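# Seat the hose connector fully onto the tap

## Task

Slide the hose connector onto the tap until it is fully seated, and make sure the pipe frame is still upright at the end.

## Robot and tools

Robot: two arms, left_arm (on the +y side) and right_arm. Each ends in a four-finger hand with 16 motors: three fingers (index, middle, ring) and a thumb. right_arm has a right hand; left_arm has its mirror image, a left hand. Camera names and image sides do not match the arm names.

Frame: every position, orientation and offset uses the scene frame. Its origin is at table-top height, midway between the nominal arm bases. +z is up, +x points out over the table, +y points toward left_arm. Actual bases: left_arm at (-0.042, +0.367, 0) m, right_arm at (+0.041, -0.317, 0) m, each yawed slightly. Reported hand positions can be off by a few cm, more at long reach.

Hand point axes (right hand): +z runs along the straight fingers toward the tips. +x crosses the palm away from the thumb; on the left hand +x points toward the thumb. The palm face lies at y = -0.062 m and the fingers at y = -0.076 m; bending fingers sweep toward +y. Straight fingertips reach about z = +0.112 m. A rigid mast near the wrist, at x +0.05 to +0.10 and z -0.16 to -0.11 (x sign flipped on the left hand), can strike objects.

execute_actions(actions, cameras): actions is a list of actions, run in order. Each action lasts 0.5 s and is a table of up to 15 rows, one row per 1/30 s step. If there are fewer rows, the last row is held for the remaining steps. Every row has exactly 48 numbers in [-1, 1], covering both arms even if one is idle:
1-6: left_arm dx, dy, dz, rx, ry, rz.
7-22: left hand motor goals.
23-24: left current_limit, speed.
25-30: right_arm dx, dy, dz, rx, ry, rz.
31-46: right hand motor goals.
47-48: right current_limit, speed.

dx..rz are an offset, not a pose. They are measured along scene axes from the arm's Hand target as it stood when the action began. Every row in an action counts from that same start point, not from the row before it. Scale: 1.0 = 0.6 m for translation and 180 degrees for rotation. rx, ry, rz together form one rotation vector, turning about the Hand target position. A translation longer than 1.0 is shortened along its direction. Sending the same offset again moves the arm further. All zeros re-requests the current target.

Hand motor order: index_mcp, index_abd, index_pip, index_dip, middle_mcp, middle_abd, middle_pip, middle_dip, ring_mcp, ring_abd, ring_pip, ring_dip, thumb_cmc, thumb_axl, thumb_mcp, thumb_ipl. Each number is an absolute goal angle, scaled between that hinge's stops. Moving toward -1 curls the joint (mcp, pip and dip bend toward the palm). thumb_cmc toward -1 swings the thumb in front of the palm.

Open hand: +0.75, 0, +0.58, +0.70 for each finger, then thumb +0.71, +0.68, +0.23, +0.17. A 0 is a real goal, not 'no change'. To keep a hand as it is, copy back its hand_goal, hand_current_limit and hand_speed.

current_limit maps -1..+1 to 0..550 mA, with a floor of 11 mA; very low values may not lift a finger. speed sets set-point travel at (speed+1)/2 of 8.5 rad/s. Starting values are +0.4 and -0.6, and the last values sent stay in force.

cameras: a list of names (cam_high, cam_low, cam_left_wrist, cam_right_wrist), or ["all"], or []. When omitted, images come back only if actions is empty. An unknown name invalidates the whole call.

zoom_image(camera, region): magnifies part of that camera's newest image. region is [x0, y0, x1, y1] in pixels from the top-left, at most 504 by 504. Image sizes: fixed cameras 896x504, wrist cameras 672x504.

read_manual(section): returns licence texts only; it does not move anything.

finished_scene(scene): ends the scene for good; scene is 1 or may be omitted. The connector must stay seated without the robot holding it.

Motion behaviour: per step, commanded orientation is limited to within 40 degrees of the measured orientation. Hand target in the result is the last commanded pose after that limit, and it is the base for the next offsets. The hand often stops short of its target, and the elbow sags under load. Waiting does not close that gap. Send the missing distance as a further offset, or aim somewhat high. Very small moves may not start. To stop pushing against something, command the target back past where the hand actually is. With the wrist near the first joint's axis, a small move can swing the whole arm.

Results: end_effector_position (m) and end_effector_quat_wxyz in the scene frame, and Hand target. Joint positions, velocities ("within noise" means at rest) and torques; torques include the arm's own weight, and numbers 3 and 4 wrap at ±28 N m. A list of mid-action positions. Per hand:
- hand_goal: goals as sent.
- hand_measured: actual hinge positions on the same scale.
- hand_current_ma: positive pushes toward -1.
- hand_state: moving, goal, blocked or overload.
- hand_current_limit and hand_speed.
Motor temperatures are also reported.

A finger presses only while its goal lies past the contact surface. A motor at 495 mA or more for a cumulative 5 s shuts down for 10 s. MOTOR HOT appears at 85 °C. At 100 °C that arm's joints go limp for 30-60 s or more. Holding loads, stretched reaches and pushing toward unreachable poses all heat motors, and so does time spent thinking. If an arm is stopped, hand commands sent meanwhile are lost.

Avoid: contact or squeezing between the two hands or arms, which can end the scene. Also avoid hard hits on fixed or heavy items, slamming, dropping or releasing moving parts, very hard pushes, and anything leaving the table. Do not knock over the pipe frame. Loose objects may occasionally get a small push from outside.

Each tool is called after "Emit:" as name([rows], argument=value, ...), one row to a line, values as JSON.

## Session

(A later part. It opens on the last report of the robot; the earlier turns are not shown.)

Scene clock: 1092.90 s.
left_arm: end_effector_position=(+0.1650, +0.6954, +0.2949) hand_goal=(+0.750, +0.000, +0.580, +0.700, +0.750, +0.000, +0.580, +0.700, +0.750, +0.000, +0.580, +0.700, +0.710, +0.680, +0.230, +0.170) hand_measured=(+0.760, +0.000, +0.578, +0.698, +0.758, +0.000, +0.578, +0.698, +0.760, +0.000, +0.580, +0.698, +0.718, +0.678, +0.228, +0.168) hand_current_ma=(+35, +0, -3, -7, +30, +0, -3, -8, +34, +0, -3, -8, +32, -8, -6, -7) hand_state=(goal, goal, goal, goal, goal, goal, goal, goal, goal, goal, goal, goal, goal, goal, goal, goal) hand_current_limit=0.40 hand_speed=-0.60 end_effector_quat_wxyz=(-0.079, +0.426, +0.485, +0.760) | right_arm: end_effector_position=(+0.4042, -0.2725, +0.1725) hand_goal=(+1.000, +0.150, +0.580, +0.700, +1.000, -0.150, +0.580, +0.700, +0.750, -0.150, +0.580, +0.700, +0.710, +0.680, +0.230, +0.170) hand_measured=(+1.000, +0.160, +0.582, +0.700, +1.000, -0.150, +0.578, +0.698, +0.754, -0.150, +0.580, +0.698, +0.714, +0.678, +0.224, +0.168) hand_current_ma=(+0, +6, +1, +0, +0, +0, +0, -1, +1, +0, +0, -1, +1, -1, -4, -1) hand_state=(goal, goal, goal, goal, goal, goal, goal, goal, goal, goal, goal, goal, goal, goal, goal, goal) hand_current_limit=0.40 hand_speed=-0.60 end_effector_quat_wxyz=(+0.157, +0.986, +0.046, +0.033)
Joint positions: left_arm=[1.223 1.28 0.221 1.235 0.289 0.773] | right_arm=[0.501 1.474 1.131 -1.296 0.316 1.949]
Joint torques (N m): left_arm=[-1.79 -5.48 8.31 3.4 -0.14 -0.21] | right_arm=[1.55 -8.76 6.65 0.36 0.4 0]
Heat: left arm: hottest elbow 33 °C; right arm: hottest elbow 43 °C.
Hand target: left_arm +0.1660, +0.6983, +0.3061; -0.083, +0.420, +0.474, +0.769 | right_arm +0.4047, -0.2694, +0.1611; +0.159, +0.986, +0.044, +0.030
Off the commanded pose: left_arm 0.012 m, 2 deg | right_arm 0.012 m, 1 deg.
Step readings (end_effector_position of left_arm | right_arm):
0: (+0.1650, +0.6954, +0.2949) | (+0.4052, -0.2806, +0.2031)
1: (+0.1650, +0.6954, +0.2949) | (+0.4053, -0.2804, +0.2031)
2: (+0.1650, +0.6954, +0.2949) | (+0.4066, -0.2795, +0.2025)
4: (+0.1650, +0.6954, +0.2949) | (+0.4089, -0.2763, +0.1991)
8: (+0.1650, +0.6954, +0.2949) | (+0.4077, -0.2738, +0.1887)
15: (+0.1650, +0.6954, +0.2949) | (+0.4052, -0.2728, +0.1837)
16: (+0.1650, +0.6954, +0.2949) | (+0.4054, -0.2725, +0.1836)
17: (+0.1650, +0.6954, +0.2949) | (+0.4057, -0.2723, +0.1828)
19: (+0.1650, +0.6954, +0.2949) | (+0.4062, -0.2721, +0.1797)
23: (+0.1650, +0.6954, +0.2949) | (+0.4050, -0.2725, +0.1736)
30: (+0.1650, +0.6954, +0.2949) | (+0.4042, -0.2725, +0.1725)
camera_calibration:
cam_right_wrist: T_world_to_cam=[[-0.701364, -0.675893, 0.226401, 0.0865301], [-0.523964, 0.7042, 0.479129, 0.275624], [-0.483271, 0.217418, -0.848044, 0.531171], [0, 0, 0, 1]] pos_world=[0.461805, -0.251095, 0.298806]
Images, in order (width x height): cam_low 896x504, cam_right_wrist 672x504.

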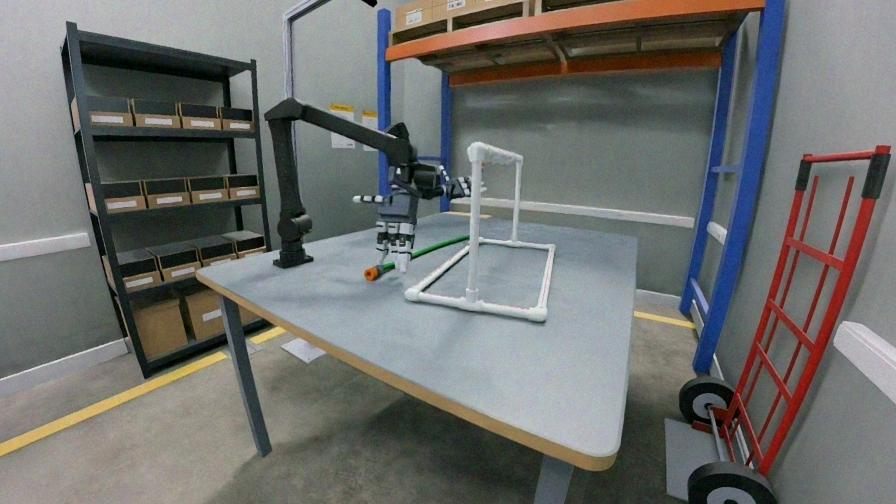

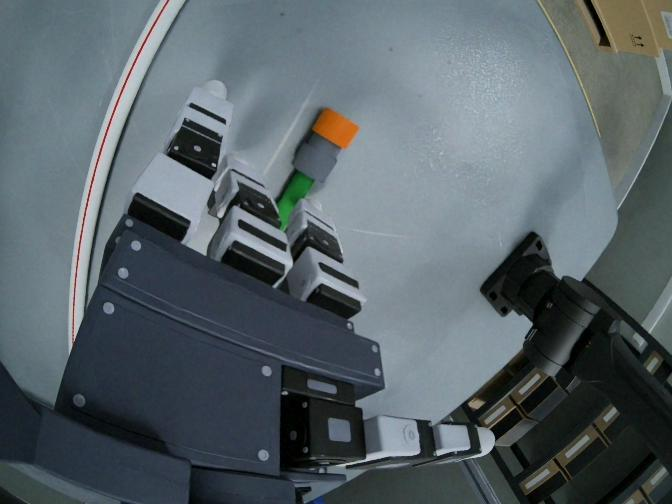

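Emit:
execute_actions([
  [[0,0,0,0,0,0,0.75,0,0.58,0.7,0.75,0,0.58,0.7,0.75,0,0.58,0.7,0.71,0.68,0.23,0.17,0.4,-0.6,-0.035,-0.02,0,0,0.01,0,1,0.15,0.58,0.7,1,-0.15,0.58,0.7,0.75,-0.15,0.58,0.7,0.71,0.68,0.23,0.17,0.4,-0.6]],
  [[0,0,0,0,0,0,0.75,0,0.58,0.7,0.75,0,0.58,0.7,0.75,0,0.58,0.7,0.71,0.68,0.23,0.17,0.4,-0.6,0,0,-0.025,0,0,0,1,0.15,0.58,0.7,1,-0.15,0.58,0.7,0.75,-0.15,0.58,0.7,0.71,0.68,0.23,0.17,0.4,-0.6]],
], cameras=["cam_right_wrist","cam_low"])

Emit:
zoom_image(camera="cam_right_wrist", region=[160, 60, 360, 260])

Emit:
zoom_image(camera="cam_low", region=[340, 220, 430, 300])

Scene clock: 1124.83 s.
left_arm: end_effector_position=(+0.1650, +0.6954, +0.2949) hand_goal=(+0.750, +0.000, +0.580, +0.700, +0.750, +0.000, +0.580, +0.700, +0.750, +0.000, +0.580, +0.700, +0.710, +0.680, +0.230, +0.170) hand_measured=(+0.760, +0.000, +0.578, +0.698, +0.758, +0.000, +0.578, +0.698, +0.760, +0.000, +0.580, +0.698, +0.718, +0.678, +0.228, +0.168) hand_current_ma=(+35, +0, -3, -7, +30, +0, -3, -8, +34, +0, -3, -8, +32, -8, -6, -7) hand_state=(goal, goal, goal, goal, goal, goal, goal, goal, goal, goal, goal, goal, goal, goal, goal, goal) hand_current_limit=0.40 hand_speed=-0.60 end_effector_quat_wxyz=(-0.079, +0.426, +0.485, +0.760) | right_arm: end_effector_position=(+0.3863, -0.2798, +0.1541) hand_goal=(+1.000, +0.150, +0.580, +0.700, +1.000, -0.150, +0.580, +0.700, +0.750, -0.150, +0.580, +0.700, +0.710, +0.680, +0.230, +0.170) hand_measured=(+1.000, +0.152, +0.582, +0.700, +1.000, -0.152, +0.580, +0.698, +0.754, -0.150, +0.580, +0.698, +0.714, +0.678, +0.224, +0.168) hand_current_ma=(+0, +0, +1, +0, +0, -1, +0, +0, +1, +0, +0, -1, +1, -1, -4, -1) hand_state=(goal, goal, goal, goal, goal, goal, goal, goal, goal, goal, goal, goal, goal, goal, goal, goal) hand_current_limit=0.40 hand_speed=-0.60 end_effector_quat_wxyz=(+0.159, +0.986, +0.048, +0.017)
Joint positions: left_arm=[1.223 1.28 0.221 1.235 0.289 0.773] | right_arm=[0.501 1.461 1.063 -1.271 0.306 1.949]
Joint torques (N m): left_arm=[-1.73 -5.48 8.31 3.37 -0.14 -0.21] | right_arm=[0.67 -9.41 5.79 0.02 0.28 -0.12]
Heat: left arm: hottest elbow 33 °C; right arm: hottest elbow 42 °C.
Hand target: left_arm +0.1660, +0.6983, +0.3061; -0.083, +0.420, +0.474, +0.769 | right_arm +0.3837, -0.2813, +0.1460; +0.158, +0.986, +0.046, +0.015
Off the commanded pose: left_arm 0.012 m, 2 deg | right_arm 0.009 m, 0 deg.
Step readings (end_effector_position of left_arm | right_arm):
0: (+0.1650, +0.6954, +0.2949) | (+0.4042, -0.2725, +0.1725)
1: (+0.1650, +0.6954, +0.2949) | (+0.4041, -0.2726, +0.1724)
2: (+0.1650, +0.6954, +0.2949) | (+0.4033, -0.2729, +0.1715)
4: (+0.1650, +0.6954, +0.2949) | (+0.3991, -0.2742, +0.1683)
8: (+0.1650, +0.6954, +0.2949) | (+0.3884, -0.2788, +0.1589)
15: (+0.1650, +0.6954, +0.2949) | (+0.3860, -0.2799, +0.1575)
16: (+0.1650, +0.6954, +0.2949) | (+0.3859, -0.2799, +0.1577)
17: (+0.1650, +0.6954, +0.2949) | (+0.3859, -0.2799, +0.1574)
19: (+0.1650, +0.6954, +0.2949) | (+0.3860, -0.2799, +0.1553)
23: (+0.1650, +0.6954, +0.2949) | (+0.3865, -0.2797, +0.1545)
30: (+0.1650, +0.6954, +0.2949) | (+0.3862, -0.2798, +0.1541)
camera_calibration:
cam_right_wrist: T_world_to_cam=[[-0.694274, -0.674192, 0.25189, 0.0670745], [-0.5077, 0.706848, 0.492551, 0.272511], [-0.510123, 0.214081, -0.833033, 0.51558], [0, 0, 0, 1]] pos_world=[0.447931, -0.257778, 0.278374]
Images, in order (width x height): cam_low 896x504, cam_right_wrist 672x504.

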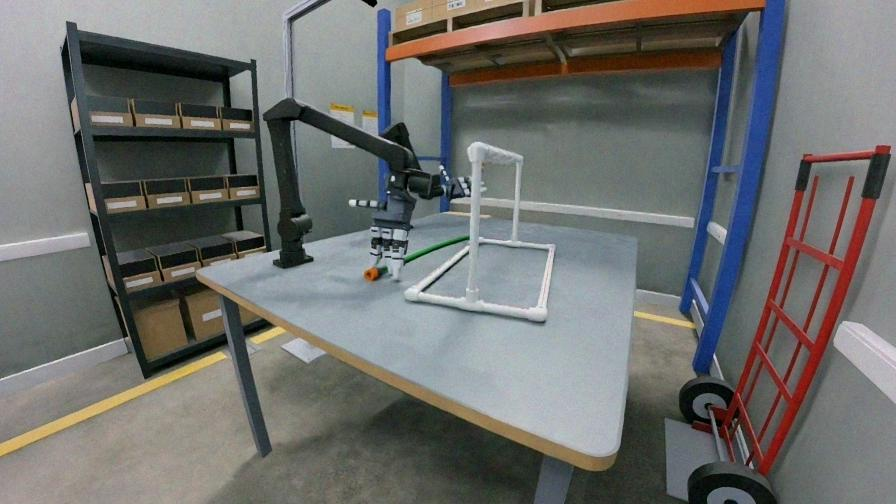

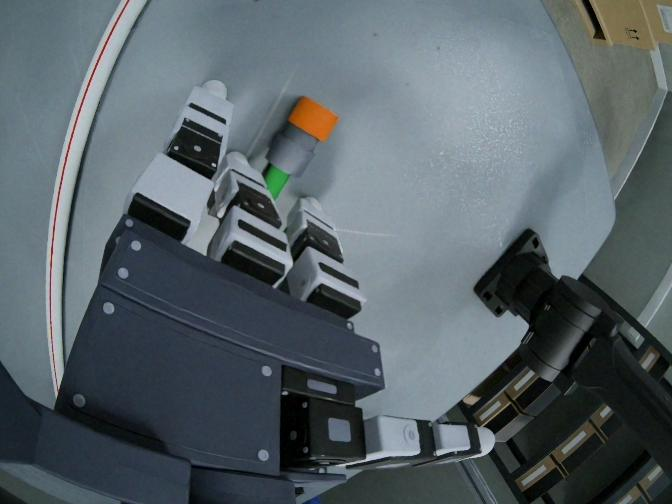

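Scaled by 2.520 from the camera's 672x504 image, which has a finer 960x720 frame.

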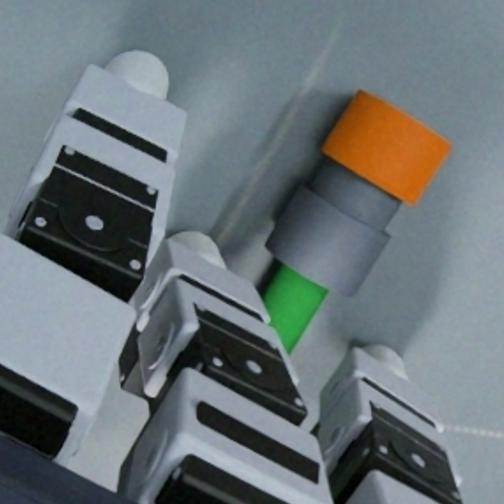

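Scaled by 5.600 from the camera's 896x504 image, which has a finer 1280x720 frame.

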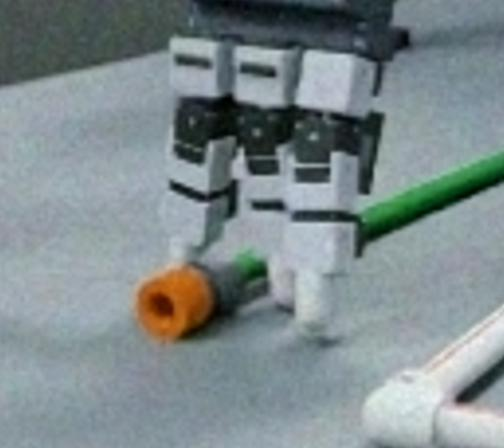

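Emit:
execute_actions([
  [[0,0,0,0,0,0,0.75,0,0.58,0.7,0.75,0,0.58,0.7,0.75,0,0.58,0.7,0.71,0.68,0.23,0.17,0.4,-0.6,0.004,0,-0.007,0,0,0,1,0.15,0.58,0.7,1,-0.15,0.58,0.7,0.75,-0.15,0.58,0.7,0.71,0.68,0.23,0.17,0.4,-0.6]],
  [[0,0,0,0,0,0,0.75,0,0.58,0.7,0.75,0,0.58,0.7,0.75,0,0.58,0.7,0.71,0.68,0.23,0.17,0.4,-0.6,0,0,0,0,0,0,1,-0.3,0.58,0.7,1,0.3,0.58,0.7,0.75,0,0.58,0.7,0.71,0.68,0.23,0.17,0.6,-0.8]],
  [[0,0,0,0,0,0,0.75,0,0.58,0.7,0.75,0,0.58,0.7,0.75,0,0.58,0.7,0.71,0.68,0.23,0.17,0.4,-0.6,0,0,0,0,0,0,1,-0.3,0.58,0.7,1,0.3,0.58,0.7,0.75,0,0.58,0.7,0.71,0.68,0.23,0.17,0.6,-0.8]],
], cameras=["cam_right_wrist","cam_low"])

Emit:
zoom_image(camera="cam_right_wrist", region=[160, 60, 360, 260])

Emit:
zoom_image(camera="cam_low", region=[340, 220, 430, 300])

Scene clock: 1161.30 s.
left_arm: end_effector_position=(+0.1650, +0.6954, +0.2949) hand_goal=(+0.750, +0.000, +0.580, +0.700, +0.750, +0.000, +0.580, +0.700, +0.750, +0.000, +0.580, +0.700, +0.710, +0.680, +0.230, +0.170) hand_measured=(+0.760, +0.000, +0.578, +0.698, +0.758, +0.000, +0.578, +0.698, +0.760, +0.000, +0.580, +0.698, +0.718, +0.678, +0.228, +0.168) hand_current_ma=(+35, +0, -3, -7, +30, +0, -3, -8, +34, +0, -3, -8, +32, -8, -6, -7) hand_state=(goal, goal, goal, goal, goal, goal, goal, goal, goal, goal, goal, goal, goal, goal, goal, goal) hand_current_limit=0.40 hand_speed=-0.60 end_effector_quat_wxyz=(-0.079, +0.426, +0.485, +0.760) | right_arm: end_effector_position=(+0.3878, -0.2795, +0.1546) hand_goal=(+1.000, -0.300, +0.580, +0.700, +1.000, +0.300, +0.580, +0.700, +0.750, +0.000, +0.580, +0.700, +0.710, +0.680, +0.230, +0.170) hand_measured=(+1.000, -0.006, +0.582, +0.700, +0.998, +0.102, +0.580, +0.698, +0.754, -0.004, +0.580, +0.698, +0.714, +0.678, +0.224, +0.168) hand_current_ma=(+0, +440, +0, +0, -1, -440, +0, +0, +1, -1, +0, -1, +1, -1, -4, -1) hand_state=(goal, blocked, goal, goal, goal, blocked, goal, goal, goal, goal, goal, goal, goal, goal, goal, goal) hand_current_limit=0.60 hand_speed=-0.80 end_effector_quat_wxyz=(+0.158, +0.986, +0.049, +0.021)
Joint positions: left_arm=[1.223 1.28 0.221 1.235 0.289 0.773] | right_arm=[0.501 1.459 1.062 -1.265 0.308 1.945]
Joint torques (N m): left_arm=[-1.79 -5.54 8.31 3.38 -0.14 -0.21] | right_arm=[0.44 -8.12 5.78 0.4 0.27 -0.11]
Motor temperatures (°C): left_arm=[28 30 33 25 25 25] | right_arm=[31 31 39 26 26 24]
Heat: left arm: hottest elbow 33 °C; right arm: hottest elbow 39 °C.
Hand target: left_arm +0.1660, +0.6983, +0.3061; -0.083, +0.420, +0.474, +0.769 | right_arm +0.3860, -0.2814, +0.1419; +0.159, +0.986, +0.046, +0.015
Off the commanded pose: left_arm 0.012 m, 2 deg | right_arm 0.013 m, 1 deg.
Step readings (end_effector_position of left_arm | right_arm):
0: (+0.1650, +0.6954, +0.2949) | (+0.3863, -0.2798, +0.1541)
1: (+0.1650, +0.6954, +0.2949) | (+0.3863, -0.2798, +0.1541)
2: (+0.1650, +0.6954, +0.2949) | (+0.3864, -0.2797, +0.1541)
4: (+0.1650, +0.6954, +0.2949) | (+0.3866, -0.2796, +0.1540)
8: (+0.1650, +0.6954, +0.2949) | (+0.3867, -0.2796, +0.1539)
15: (+0.1650, +0.6954, +0.2949) | (+0.3868, -0.2795, +0.1539)
16: (+0.1650, +0.6954, +0.2949) | (+0.3868, -0.2795, +0.1539)
17: (+0.1650, +0.6954, +0.2949) | (+0.3869, -0.2796, +0.1540)
19: (+0.1650, +0.6954, +0.2949) | (+0.3874, -0.2795, +0.1539)
23: (+0.1650, +0.6954, +0.2949) | (+0.3877, -0.2795, +0.1540)
30: (+0.1650, +0.6954, +0.2949) | (+0.3878, -0.2795, +0.1546)
31: (+0.1650, +0.6954, +0.2949) | (+0.3878, -0.2795, +0.1546)
32: (+0.1650, +0.6954, +0.2949) | (+0.3878, -0.2795, +0.1546)
34: (+0.1650, +0.6954, +0.2949) | (+0.3878, -0.2795, +0.1546)
38: (+0.1650, +0.6954, +0.2949) | (+0.3878, -0.2795, +0.1546)
45: (+0.1650, +0.6954, +0.2949) | (+0.3878, -0.2795, +0.1546)
camera_calibration:
cam_right_wrist: T_world_to_cam=[[-0.693552, -0.677333, 0.245368, 0.0679691], [-0.514073, 0.70393, 0.490114, 0.274901], [-0.504692, 0.213783, -0.836411, 0.51505], [0, 0, 0, 1]] pos_world=[0.448401, -0.257582, 0.279382]
Images, in order (width x height): cam_low 896x504, cam_right_wrist 672x504.

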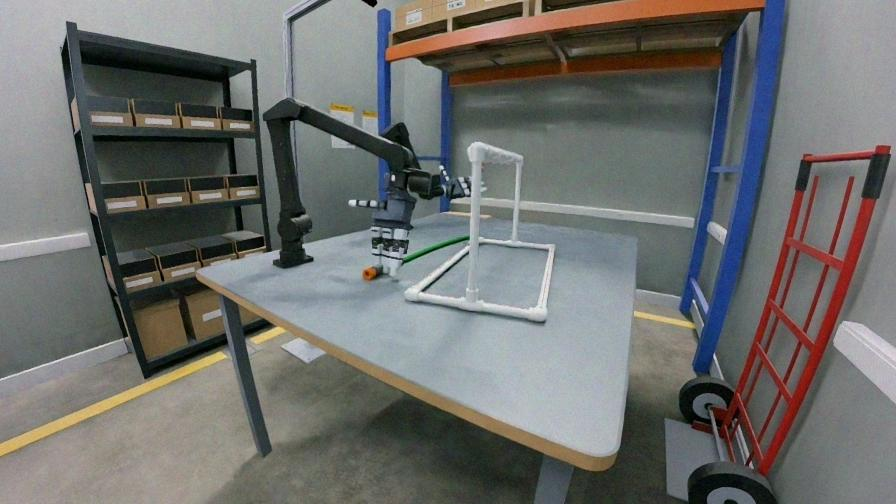

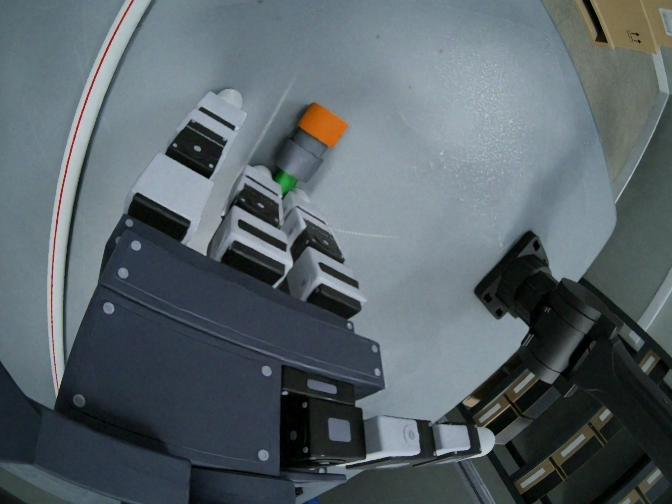

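Scaled by 2.520 from the camera's 672x504 image, which has a finer 960x720 frame.

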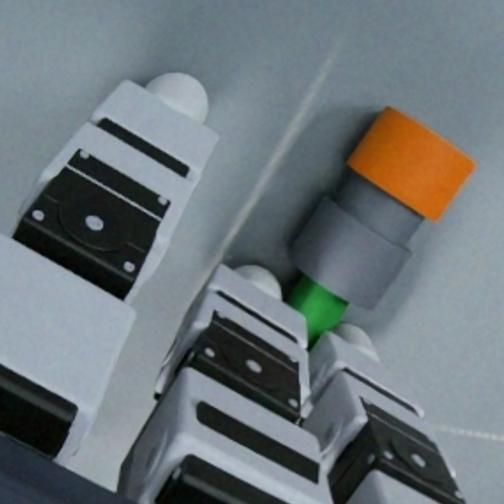

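Scaled by 5.600 from the camera's 896x504 image, which has a finer 1280x720 frame.

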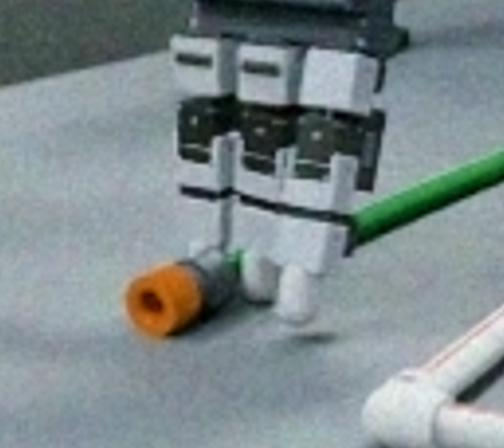

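Emit:
execute_actions([
  [[0,0,0,0,0,0,0.75,0,0.58,0.7,0.75,0,0.58,0.7,0.75,0,0.58,0.7,0.71,0.68,0.23,0.17,0.4,-0.6,0,0,0.05,0,0,0,1,-0.3,0.58,0.7,1,0.3,0.58,0.7,0.75,0,0.58,0.7,0.71,0.68,0.23,0.17,0.6,-0.8]],
  [[0,0,0,0,0,0,0.75,0,0.58,0.7,0.75,0,0.58,0.7,0.75,0,0.58,0.7,0.71,0.68,0.23,0.17,0.4,-0.6,0,0,0.07,0,0,0,1,-0.3,0.58,0.7,1,0.3,0.58,0.7,0.75,0,0.58,0.7,0.71,0.68,0.23,0.17,0.6,-0.8]],
], cameras=["cam_right_wrist","cam_low","cam_high"])

Emit:
zoom_image(camera="cam_right_wrist", region=[160, 60, 360, 260])

Emit:
zoom_image(camera="cam_low", region=[340, 180, 460, 300])

Scene clock: 1175.80 s.
left_arm: end_effector_position=(+0.1650, +0.6954, +0.2949) hand_goal=(+0.750, +0.000, +0.580, +0.700, +0.750, +0.000, +0.580, +0.700, +0.750, +0.000, +0.580, +0.700, +0.710, +0.680, +0.230, +0.170) hand_measured=(+0.760, +0.000, +0.578, +0.698, +0.758, +0.000, +0.578, +0.698, +0.760, +0.000, +0.580, +0.698, +0.718, +0.678, +0.228, +0.168) hand_current_ma=(+35, +0, -3, -7, +30, +0, -3, -8, +34, +0, -3, -8, +32, -8, -6, -7) hand_state=(goal, goal, goal, goal, goal, goal, goal, goal, goal, goal, goal, goal, goal, goal, goal, goal) hand_current_limit=0.40 hand_speed=-0.60 end_effector_quat_wxyz=(-0.079, +0.426, +0.485, +0.760) | right_arm: end_effector_position=(+0.3748, -0.2853, +0.1970) hand_goal=(+1.000, -0.300, +0.580, +0.700, +1.000, +0.300, +0.580, +0.700, +0.750, +0.000, +0.580, +0.700, +0.710, +0.680, +0.230, +0.170) hand_measured=(+1.000, -0.008, +0.582, +0.700, +0.996, +0.102, +0.578, +0.698, +0.754, -0.004, +0.580, +0.698, +0.714, +0.678, +0.224, +0.168) hand_current_ma=(+0, +440, +0, +0, -2, -440, +0, +0, +1, -1, +0, -1, +2, -1, -4, -1) hand_state=(goal, blocked, goal, goal, goal, blocked, goal, goal, goal, goal, goal, goal, goal, goal, goal, goal) hand_current_limit=0.60 hand_speed=-0.80 end_effector_quat_wxyz=(+0.166, +0.985, +0.053, -0.003)
Joint positions: left_arm=[1.223 1.28 0.221 1.235 0.289 0.773] | right_arm=[0.501 1.415 1.124 -1.423 0.303 1.945]
Joint torques (N m): left_arm=[-1.79 -5.48 8.31 3.38 -0.14 -0.21] | right_arm=[0.56 -9.7 11.48 -1.16 0.4 -0.11]
Heat: left arm: hottest elbow 33 °C; right arm: hottest elbow 38 °C.
Hand target: left_arm +0.1660, +0.6983, +0.3061; -0.083, +0.420, +0.474, +0.769 | right_arm +0.3861, -0.2813, +0.2139; +0.158, +0.986, +0.046, +0.015
Off the commanded pose: left_arm 0.012 m, 2 deg | right_arm 0.021 m, 2 deg.
Step readings (end_effector_position of left_arm | right_arm):
0: (+0.1650, +0.6954, +0.2949) | (+0.3878, -0.2795, +0.1546)
1: (+0.1650, +0.6954, +0.2949) | (+0.3878, -0.2795, +0.1546)
2: (+0.1650, +0.6954, +0.2949) | (+0.3874, -0.2797, +0.1550)
4: (+0.1650, +0.6954, +0.2949) | (+0.3855, -0.2807, +0.1561)
8: (+0.1650, +0.6954, +0.2949) | (+0.3819, -0.2819, +0.1571)
15: (+0.1650, +0.6954, +0.2949) | (+0.3792, -0.2832, +0.1582)
16: (+0.1650, +0.6954, +0.2949) | (+0.3790, -0.2833, +0.1583)
17: (+0.1650, +0.6954, +0.2949) | (+0.3782, -0.2836, +0.1592)
19: (+0.1650, +0.6954, +0.2949) | (+0.3745, -0.2854, +0.1649)
23: (+0.1650, +0.6954, +0.2949) | (+0.3724, -0.2865, +0.1814)
30: (+0.1650, +0.6954, +0.2949) | (+0.3751, -0.2851, +0.1968)
camera_calibration:
cam_right_wrist: T_world_to_cam=[[-0.681205, -0.671544, 0.291526, 0.0326255], [-0.489559, 0.713933, 0.500632, 0.243114], [-0.544327, 0.198314, -0.815095, 0.551404], [0, 0, 0, 1]] pos_world=[0.441387, -0.261009, 0.318225]
Images, in order (width x height): cam_high 896x504, cam_low 896x504, cam_right_wrist 672x504.

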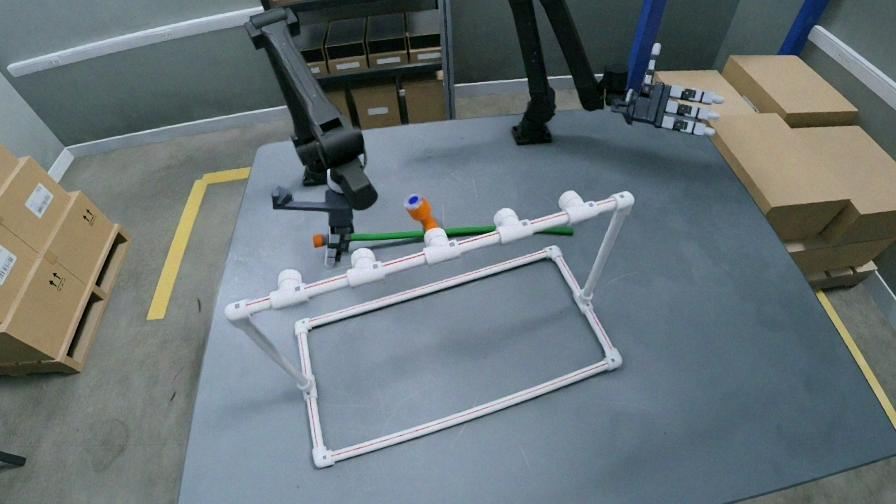

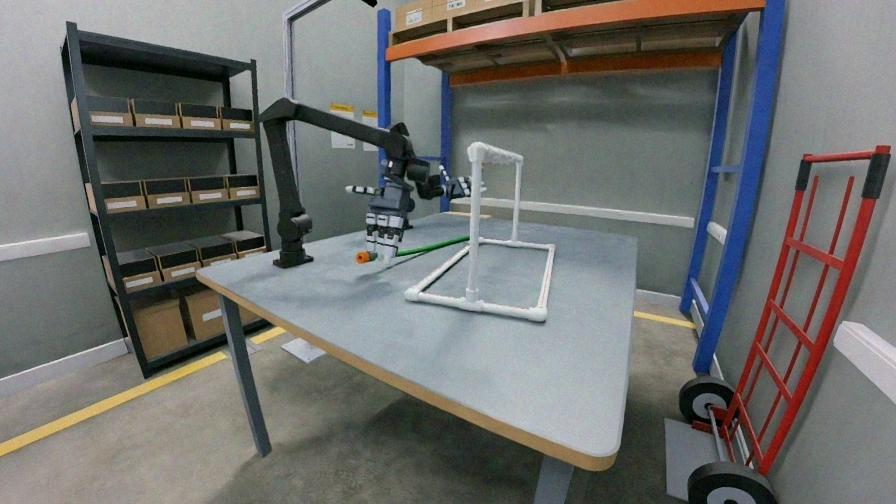

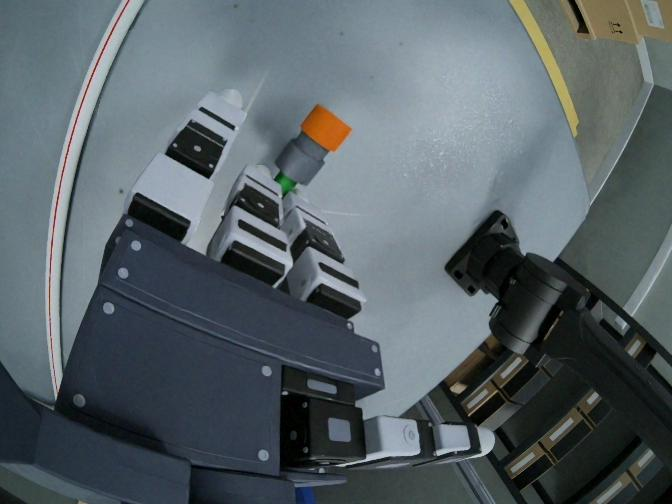

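Scaled by 2.520 from the camera's 672x504 image, which has a finer 960x720 frame.

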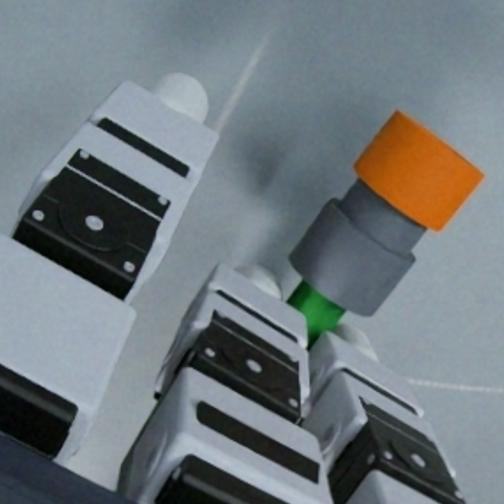

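Scaled by 4.200 from the camera's 896x504 image, which has a finer 1280x720 frame.

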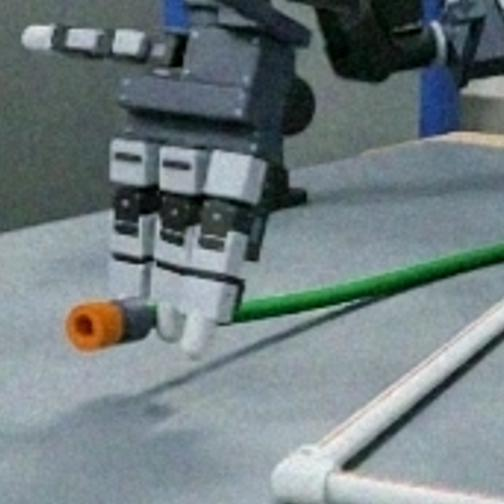

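Emit:
execute_actions([
  [[0,0,0,0,0,0,0.75,0,0.58,0.7,0.75,0,0.58,0.7,0.75,0,0.58,0.7,0.71,0.68,0.23,0.17,0.4,-0.6,0.01,0.03,0.05,-0.012,-0.041,0.034,1,-0.3,0.58,0.7,1,0.3,0.58,0.7,0.75,0,0.58,0.7,0.71,0.68,0.23,0.17,0.6,-0.8]],
  [[0,0,0,0,0,0,0.75,0,0.58,0.7,0.75,0,0.58,0.7,0.75,0,0.58,0.7,0.71,0.68,0.23,0.17,0.4,-0.6,0.021,0.074,0.03,-0.0243,-0.0829,0.067,1,-0.3,0.58,0.7,1,0.3,0.58,0.7,0.75,0,0.58,0.7,0.71,0.68,0.23,0.17,0.6,-0.8]],
  [[0,0,0,0,0,0,0.75,0,0.58,0.7,0.75,0,0.58,0.7,0.75,0,0.58,0.7,0.71,0.68,0.23,0.17,0.4,-0.6,0.021,0.074,0.02,-0.0243,-0.0829,0.067,1,-0.3,0.58,0.7,1,0.3,0.58,0.7,0.75,0,0.58,0.7,0.71,0.68,0.23,0.17,0.6,-0.8]],
  [[0,0,0,0,0,0,0.75,0,0.58,0.7,0.75,0,0.58,0.7,0.75,0,0.58,0.7,0.71,0.68,0.23,0.17,0.4,-0.6,0.021,0.074,0.013,-0.0243,-0.0829,0.067,1,-0.3,0.58,0.7,1,0.3,0.58,0.7,0.75,0,0.58,0.7,0.71,0.68,0.23,0.17,0.6,-0.8]],
], cameras=["all"])

Scene clock: 1255.10 s.
left_arm: end_effector_position=(+0.1650, +0.6954, +0.2949) hand_goal=(+0.750, +0.000, +0.580, +0.700, +0.750, +0.000, +0.580, +0.700, +0.750, +0.000, +0.580, +0.700, +0.710, +0.680, +0.230, +0.170) hand_measured=(+0.760, +0.000, +0.578, +0.698, +0.758, +0.000, +0.578, +0.698, +0.760, +0.000, +0.580, +0.698, +0.718, +0.678, +0.228, +0.168) hand_current_ma=(+35, +0, -3, -7, +30, +0, -3, -8, +34, +0, -3, -8, +32, -8, -6, -7) hand_state=(goal, goal, goal, goal, goal, goal, goal, goal, goal, goal, goal, goal, goal, goal, goal, goal) hand_current_limit=0.40 hand_speed=-0.60 end_effector_quat_wxyz=(-0.079, +0.426, +0.485, +0.760) | right_arm: end_effector_position=(+0.4290, -0.1270, +0.2757) hand_goal=(+1.000, -0.300, +0.580, +0.700, +1.000, +0.300, +0.580, +0.700, +0.750, +0.000, +0.580, +0.700, +0.710, +0.680, +0.230, +0.170) hand_measured=(+1.000, -0.008, +0.594, +0.706, +0.990, +0.102, +0.572, +0.696, +0.754, +0.000, +0.580, +0.698, +0.714, +0.678, +0.224, +0.168) hand_current_ma=(+0, +440, +12, +3, -8, -440, -5, -1, +2, +0, +0, -1, +2, -1, -4, -1) hand_state=(goal, blocked, goal, goal, goal, blocked, goal, goal, goal, goal, goal, goal, goal, goal, goal, goal) hand_current_limit=0.60 hand_speed=-0.80 end_effector_quat_wxyz=(+0.273, +0.778, +0.315, +0.470)
Joint positions: left_arm=[1.223 1.28 0.221 1.235 0.289 0.773] | right_arm=[0.956 1.229 0.792 -0.303 0.918 1.286]
Joint torques (N m): left_arm=[-1.79 -5.42 8.32 3.4 -0.14 -0.21] | right_arm=[0.62 -8.64 7.95 1.94 0.75 -0.35]
Motor temperatures (°C): left_arm=[27 30 33 25 25 25] | right_arm=[31 31 46 26 26 24]
Heat: left arm: hottest elbow 33 °C; right arm: hottest elbow 46 °C.
Hand target: left_arm +0.1660, +0.6983, +0.3061; -0.083, +0.420, +0.474, +0.769 | right_arm +0.4298, -0.1302, +0.2817; +0.270, +0.771, +0.315, +0.483
Off the commanded pose: left_arm 0.012 m, 2 deg | right_arm 0.007 m, 2 deg.
Step readings (end_effector_position of left_arm | right_arm):
0: (+0.1650, +0.6954, +0.2949) | (+0.3748, -0.2853, +0.1970)
1: (+0.1650, +0.6954, +0.2949) | (+0.3749, -0.2854, +0.1971)
2: (+0.1650, +0.6954, +0.2949) | (+0.3757, -0.2861, +0.1988)
4: (+0.1650, +0.6954, +0.2949) | (+0.3779, -0.2863, +0.2054)
8: (+0.1650, +0.6954, +0.2949) | (+0.3778, -0.2772, +0.2192)
15: (+0.1650, +0.6954, +0.2949) | (+0.3763, -0.2719, +0.2278)
16: (+0.1650, +0.6954, +0.2949) | (+0.3769, -0.2719, +0.2281)
17: (+0.1650, +0.6954, +0.2949) | (+0.3809, -0.2700, +0.2313)
19: (+0.1650, +0.6954, +0.2949) | (+0.3915, -0.2634, +0.2419)
23: (+0.1650, +0.6954, +0.2949) | (+0.4001, -0.2297, +0.2589)
30: (+0.1650, +0.6954, +0.2949) | (+0.4010, -0.2154, +0.2626)
31: (+0.1650, +0.6954, +0.2949) | (+0.4013, -0.2161, +0.2621)
32: (+0.1650, +0.6954, +0.2949) | (+0.4036, -0.2162, +0.2640)
34: (+0.1650, +0.6954, +0.2949) | (+0.4085, -0.2120, +0.2689)
38: (+0.1650, +0.6954, +0.2949) | (+0.4095, -0.1879, +0.2677)
45: (+0.1650, +0.6954, +0.2949) | (+0.4135, -0.1726, +0.2668)
46: (+0.1650, +0.6954, +0.2949) | (+0.4141, -0.1725, +0.2670)
47: (+0.1650, +0.6954, +0.2949) | (+0.4157, -0.1717, +0.2698)
49: (+0.1650, +0.6954, +0.2949) | (+0.4182, -0.1671, +0.2753)
53: (+0.1650, +0.6954, +0.2949) | (+0.4201, -0.1463, +0.2748)
60: (+0.1650, +0.6954, +0.2949) | (+0.4256, -0.1314, +0.2713)
camera_calibration:
cam_right_wrist: T_world_to_cam=[[-0.175009, -0.981571, 0.0767504, -0.0444516], [-0.927201, 0.13809, -0.34818, 0.465878], [0.331165, -0.132098, -0.934281, 0.229067], [0, 0, 0, 1]] pos_world=[0.348324, -0.0777064, 0.379634]

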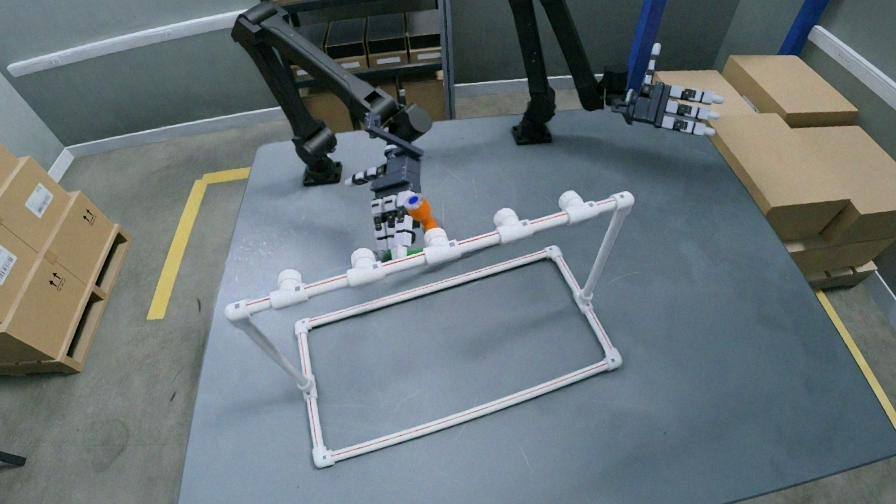

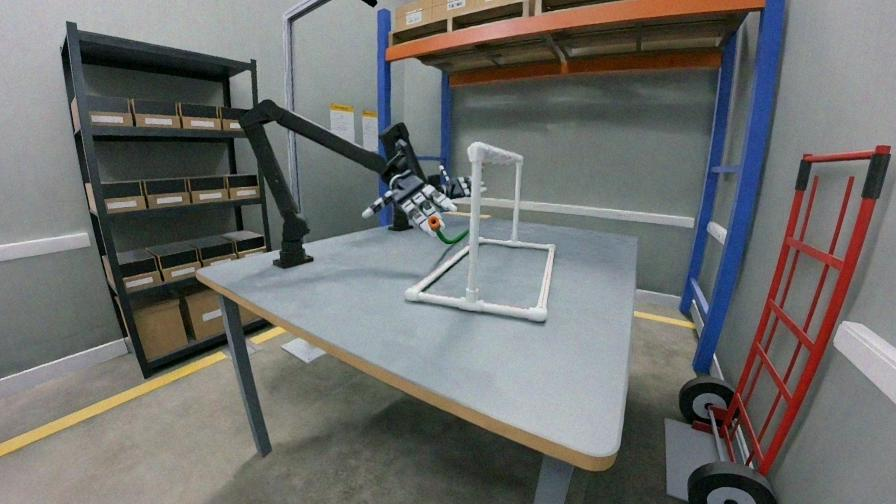

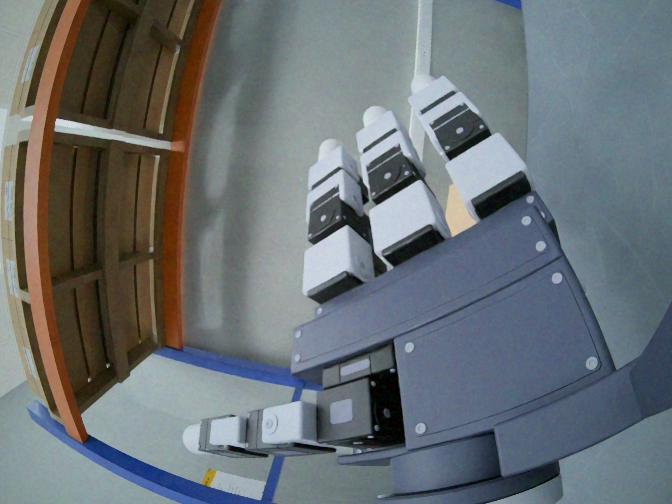

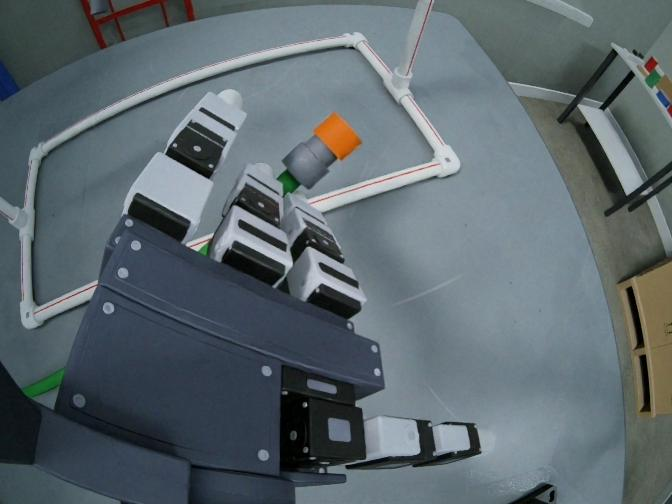

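Emit:
execute_actions([
  [[0,0,0,0,0,0,0.75,0,0.58,0.7,0.75,0,0.58,0.7,0.75,0,0.58,0.7,0.71,0.68,0.23,0.17,0.4,-0.6,0.021,0.076,0,-0.0243,-0.0829,0.067,1,-0.3,0.58,0.7,1,0.3,0.58,0.7,0.75,0,0.58,0.7,0.71,0.68,0.23,0.17,0.6,-0.8]],
  [[0,0,0,0,0,0,0.75,0,0.58,0.7,0.75,0,0.58,0.7,0.75,0,0.58,0.7,0.71,0.68,0.23,0.17,0.4,-0.6,0.021,0.076,0,-0.0243,-0.0829,0.067,1,-0.3,0.58,0.7,1,0.3,0.58,0.7,0.75,0,0.58,0.7,0.71,0.68,0.23,0.17,0.6,-0.8]],
  [[0,0,0,0,0,0,0.75,0,0.58,0.7,0.75,0,0.58,0.7,0.75,0,0.58,0.7,0.71,0.68,0.23,0.17,0.4,-0.6,0.011,0.038,0,-0.0122,-0.0415,0.0335,1,-0.3,0.58,0.7,1,0.3,0.58,0.7,0.75,0,0.58,0.7,0.71,0.68,0.23,0.17,0.6,-0.8]],
], cameras=["all"])

Emit:
zoom_image(camera="cam_right_wrist", region=[180, 0, 430, 250])

Emit:
zoom_image(camera="cam_low", region=[350, 130, 550, 330])

Scene clock: 1276.27 s.
left_arm: end_effector_position=(+0.1650, +0.6954, +0.2949) hand_goal=(+0.750, +0.000, +0.580, +0.700, +0.750, +0.000, +0.580, +0.700, +0.750, +0.000, +0.580, +0.700, +0.710, +0.680, +0.230, +0.170) hand_measured=(+0.760, +0.000, +0.578, +0.698, +0.758, +0.000, +0.578, +0.698, +0.760, +0.000, +0.580, +0.698, +0.718, +0.678, +0.228, +0.168) hand_current_ma=(+35, +0, -3, -7, +30, +0, -3, -8, +34, +0, -3, -8, +32, -8, -6, -7) hand_state=(goal, goal, goal, goal, goal, goal, goal, goal, goal, goal, goal, goal, goal, goal, goal, goal) hand_current_limit=0.40 hand_speed=-0.60 end_effector_quat_wxyz=(-0.079, +0.426, +0.485, +0.760) | right_arm: end_effector_position=(+0.4577, -0.0186, +0.2705) hand_goal=(+1.000, -0.300, +0.580, +0.700, +1.000, +0.300, +0.580, +0.700, +0.750, +0.000, +0.580, +0.700, +0.710, +0.680, +0.230, +0.170) hand_measured=(+1.000, -0.008, +0.610, +0.714, +0.974, +0.102, +0.560, +0.690, +0.756, +0.002, +0.580, +0.698, +0.716, +0.678, +0.228, +0.168) hand_current_ma=(+0, +440, +35, +10, -32, -440, -20, -6, +3, +0, +0, -1, +3, -1, +0, -1) hand_state=(goal, blocked, blocked, goal, blocked, blocked, blocked, goal, goal, goal, goal, goal, goal, goal, goal, goal) hand_current_limit=0.60 hand_speed=-0.80 end_effector_quat_wxyz=(+0.286, +0.453, +0.455, +0.712)
Joint positions: left_arm=[1.223 1.28 0.221 1.235 0.289 0.773] | right_arm=[0.895 1.69 0.587 1.299 0.441 0.318]
Joint torques (N m): left_arm=[-1.73 -5.54 8.32 3.38 -0.14 -0.21] | right_arm=[0.85 -10.17 7.38 2.85 -0.13 -0.45]
Heat: left arm: hottest elbow 33 °C; right arm: hottest elbow 43 °C.
Hand target: left_arm +0.1660, +0.6983, +0.3061; -0.083, +0.420, +0.474, +0.769 | right_arm +0.4617, -0.0162, +0.2817; +0.293, +0.443, +0.442, +0.723
Off the commanded pose: left_arm 0.012 m, 2 deg | right_arm 0.012 m, 2 deg.
Step readings (end_effector_position of left_arm | right_arm):
0: (+0.1650, +0.6954, +0.2949) | (+0.4291, -0.1270, +0.2757)
1: (+0.1650, +0.6954, +0.2949) | (+0.4292, -0.1268, +0.2759)
2: (+0.1650, +0.6954, +0.2949) | (+0.4300, -0.1256, +0.2770)
4: (+0.1650, +0.6954, +0.2949) | (+0.4317, -0.1211, +0.2806)
8: (+0.1650, +0.6954, +0.2949) | (+0.4343, -0.1049, +0.2842)
15: (+0.1650, +0.6954, +0.2949) | (+0.4379, -0.0895, +0.2787)
16: (+0.1650, +0.6954, +0.2949) | (+0.4381, -0.0878, +0.2784)
17: (+0.1650, +0.6954, +0.2949) | (+0.4392, -0.0844, +0.2788)
19: (+0.1650, +0.6954, +0.2949) | (+0.4426, -0.0732, +0.2814)
23: (+0.1650, +0.6954, +0.2949) | (+0.4471, -0.0494, +0.2829)
30: (+0.1650, +0.6954, +0.2949) | (+0.4521, -0.0373, +0.2747)
31: (+0.1650, +0.6954, +0.2949) | (+0.4530, -0.0366, +0.2745)
32: (+0.1650, +0.6954, +0.2949) | (+0.4536, -0.0340, +0.2754)
34: (+0.1650, +0.6954, +0.2949) | (+0.4548, -0.0273, +0.2781)
38: (+0.1650, +0.6954, +0.2949) | (+0.4574, -0.0221, +0.2748)
45: (+0.1650, +0.6954, +0.2949) | (+0.4596, -0.0194, +0.2665)
camera_calibration:
cam_right_wrist: T_world_to_cam=[[0.267784, -0.91849, 0.290977, -0.192045], [-0.466742, -0.38787, -0.794801, 0.37597], [0.842878, 0.077024, -0.532564, -0.110074], [0, 0, 0, 1]] pos_world=[0.319687, -0.0220852, 0.296081]

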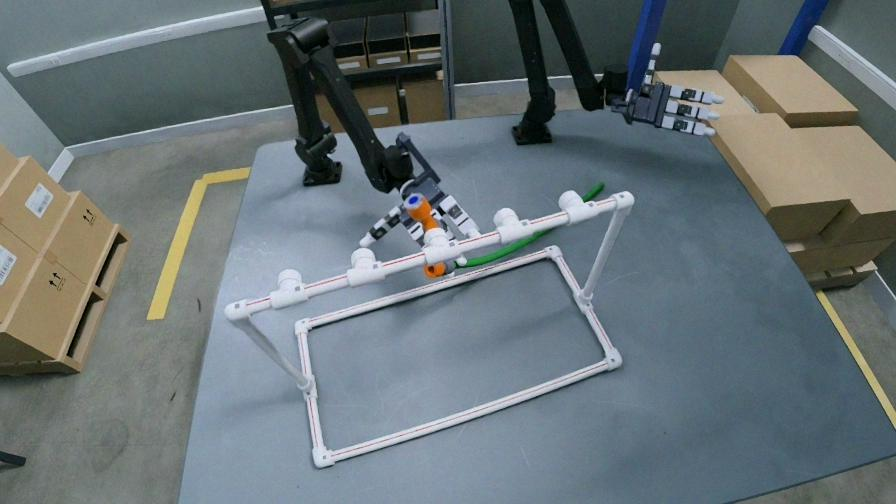

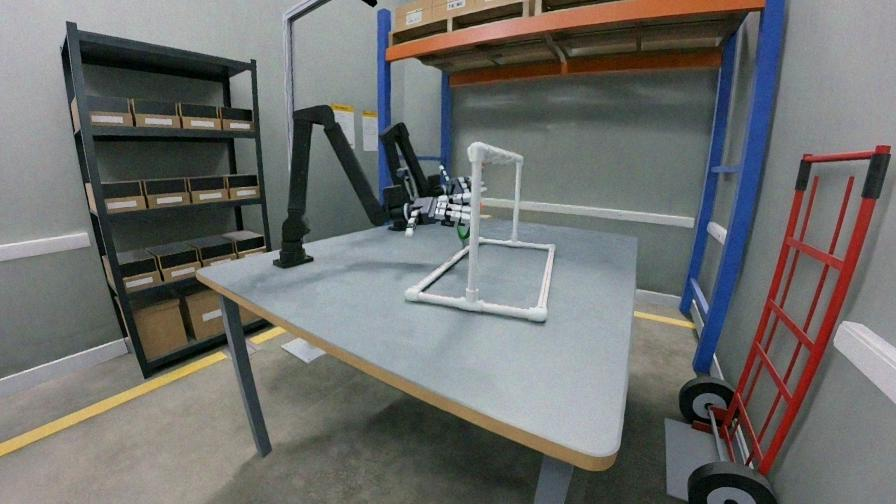

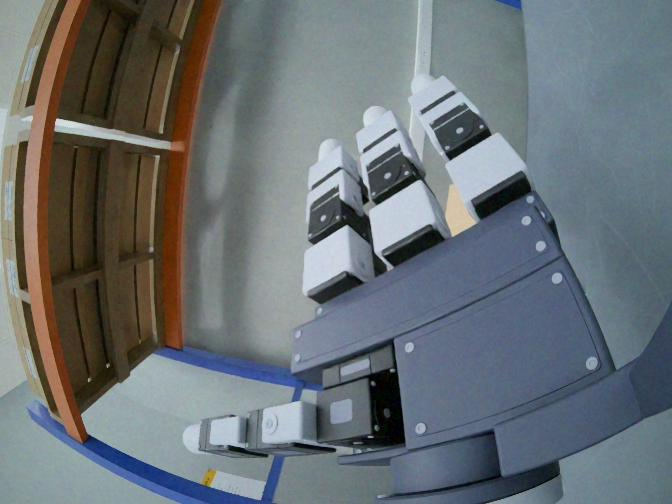

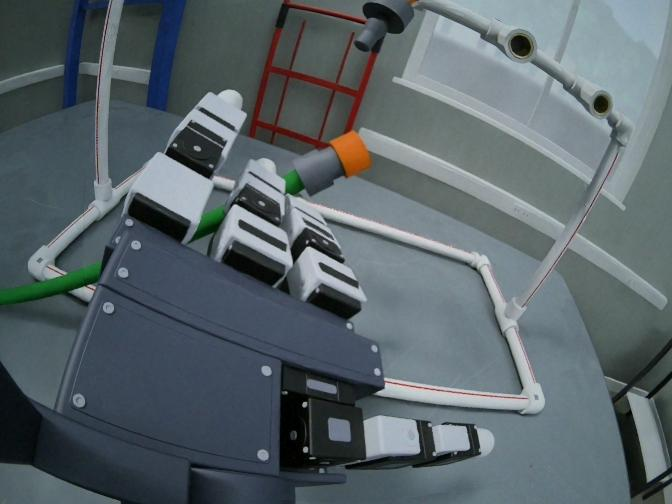

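Scaled by 2.016 from the camera's 672x504 image, which has a finer 960x720 frame.

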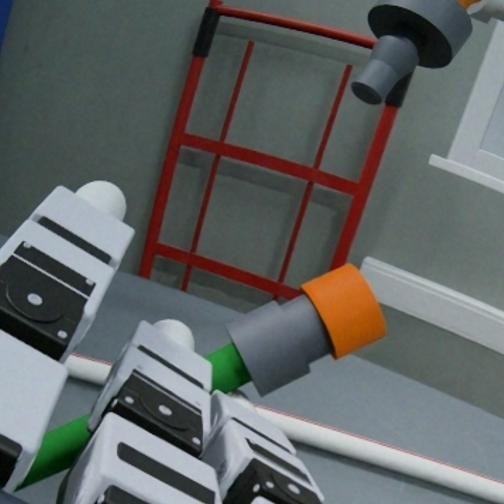

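Scaled by 2.520 from the camera's 896x504 image, which has a finer 1280x720 frame.

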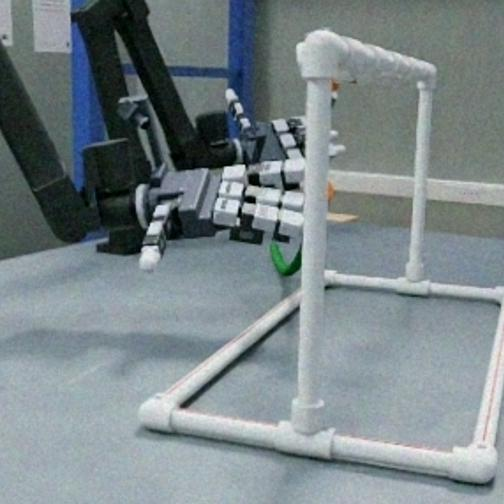

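Emit:
zoom_image(camera="cam_right_wrist", region=[330, 0, 430, 75])

Emit:
zoom_image(camera="cam_right_wrist", region=[270, 110, 390, 210])

Emit:
zoom_image(camera="cam_high", region=[390, 180, 490, 290])

Scaled by 5.040 from the camera's 672x504 image, which has a finer 960x720 frame.

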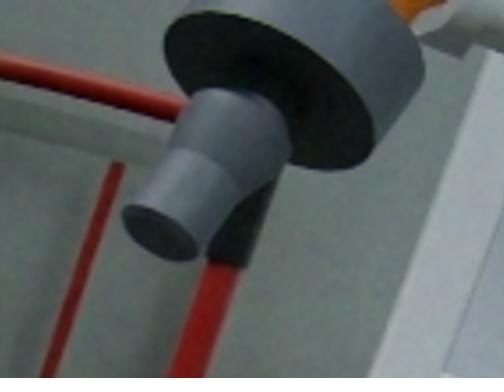

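Scaled by 4.200 from the camera's 672x504 image, which has a finer 960x720 frame.

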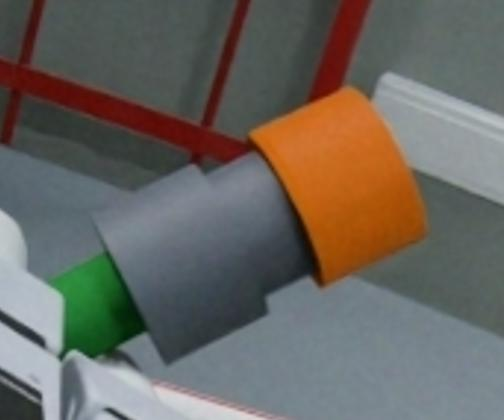

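Scaled by 4.582 from the camera's 896x504 image, which has a finer 1280x720 frame.

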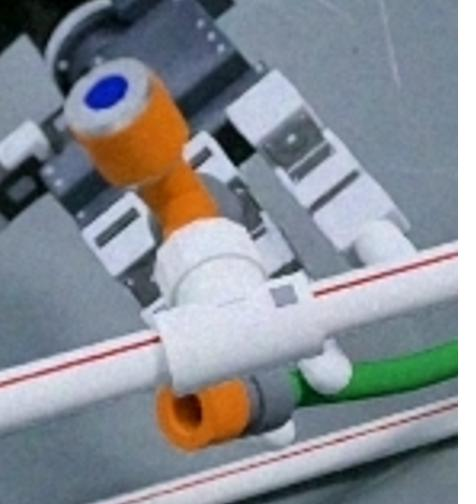

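Emit:
zoom_image(camera="cam_low", region=[420, 170, 500, 260])

Emit:
zoom_image(camera="cam_high", region=[420, 170, 640, 300])

Scaled by 5.600 from the camera's 896x504 image, which has a finer 1280x720 frame.

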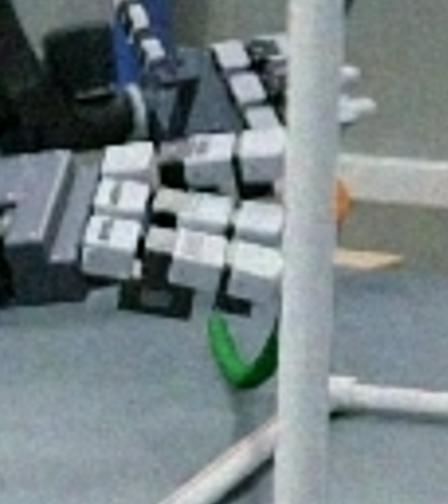

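Scaled by 2.291 from the camera's 896x504 image, which has a finer 1280x720 frame.

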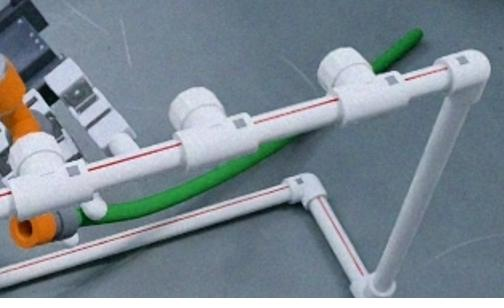

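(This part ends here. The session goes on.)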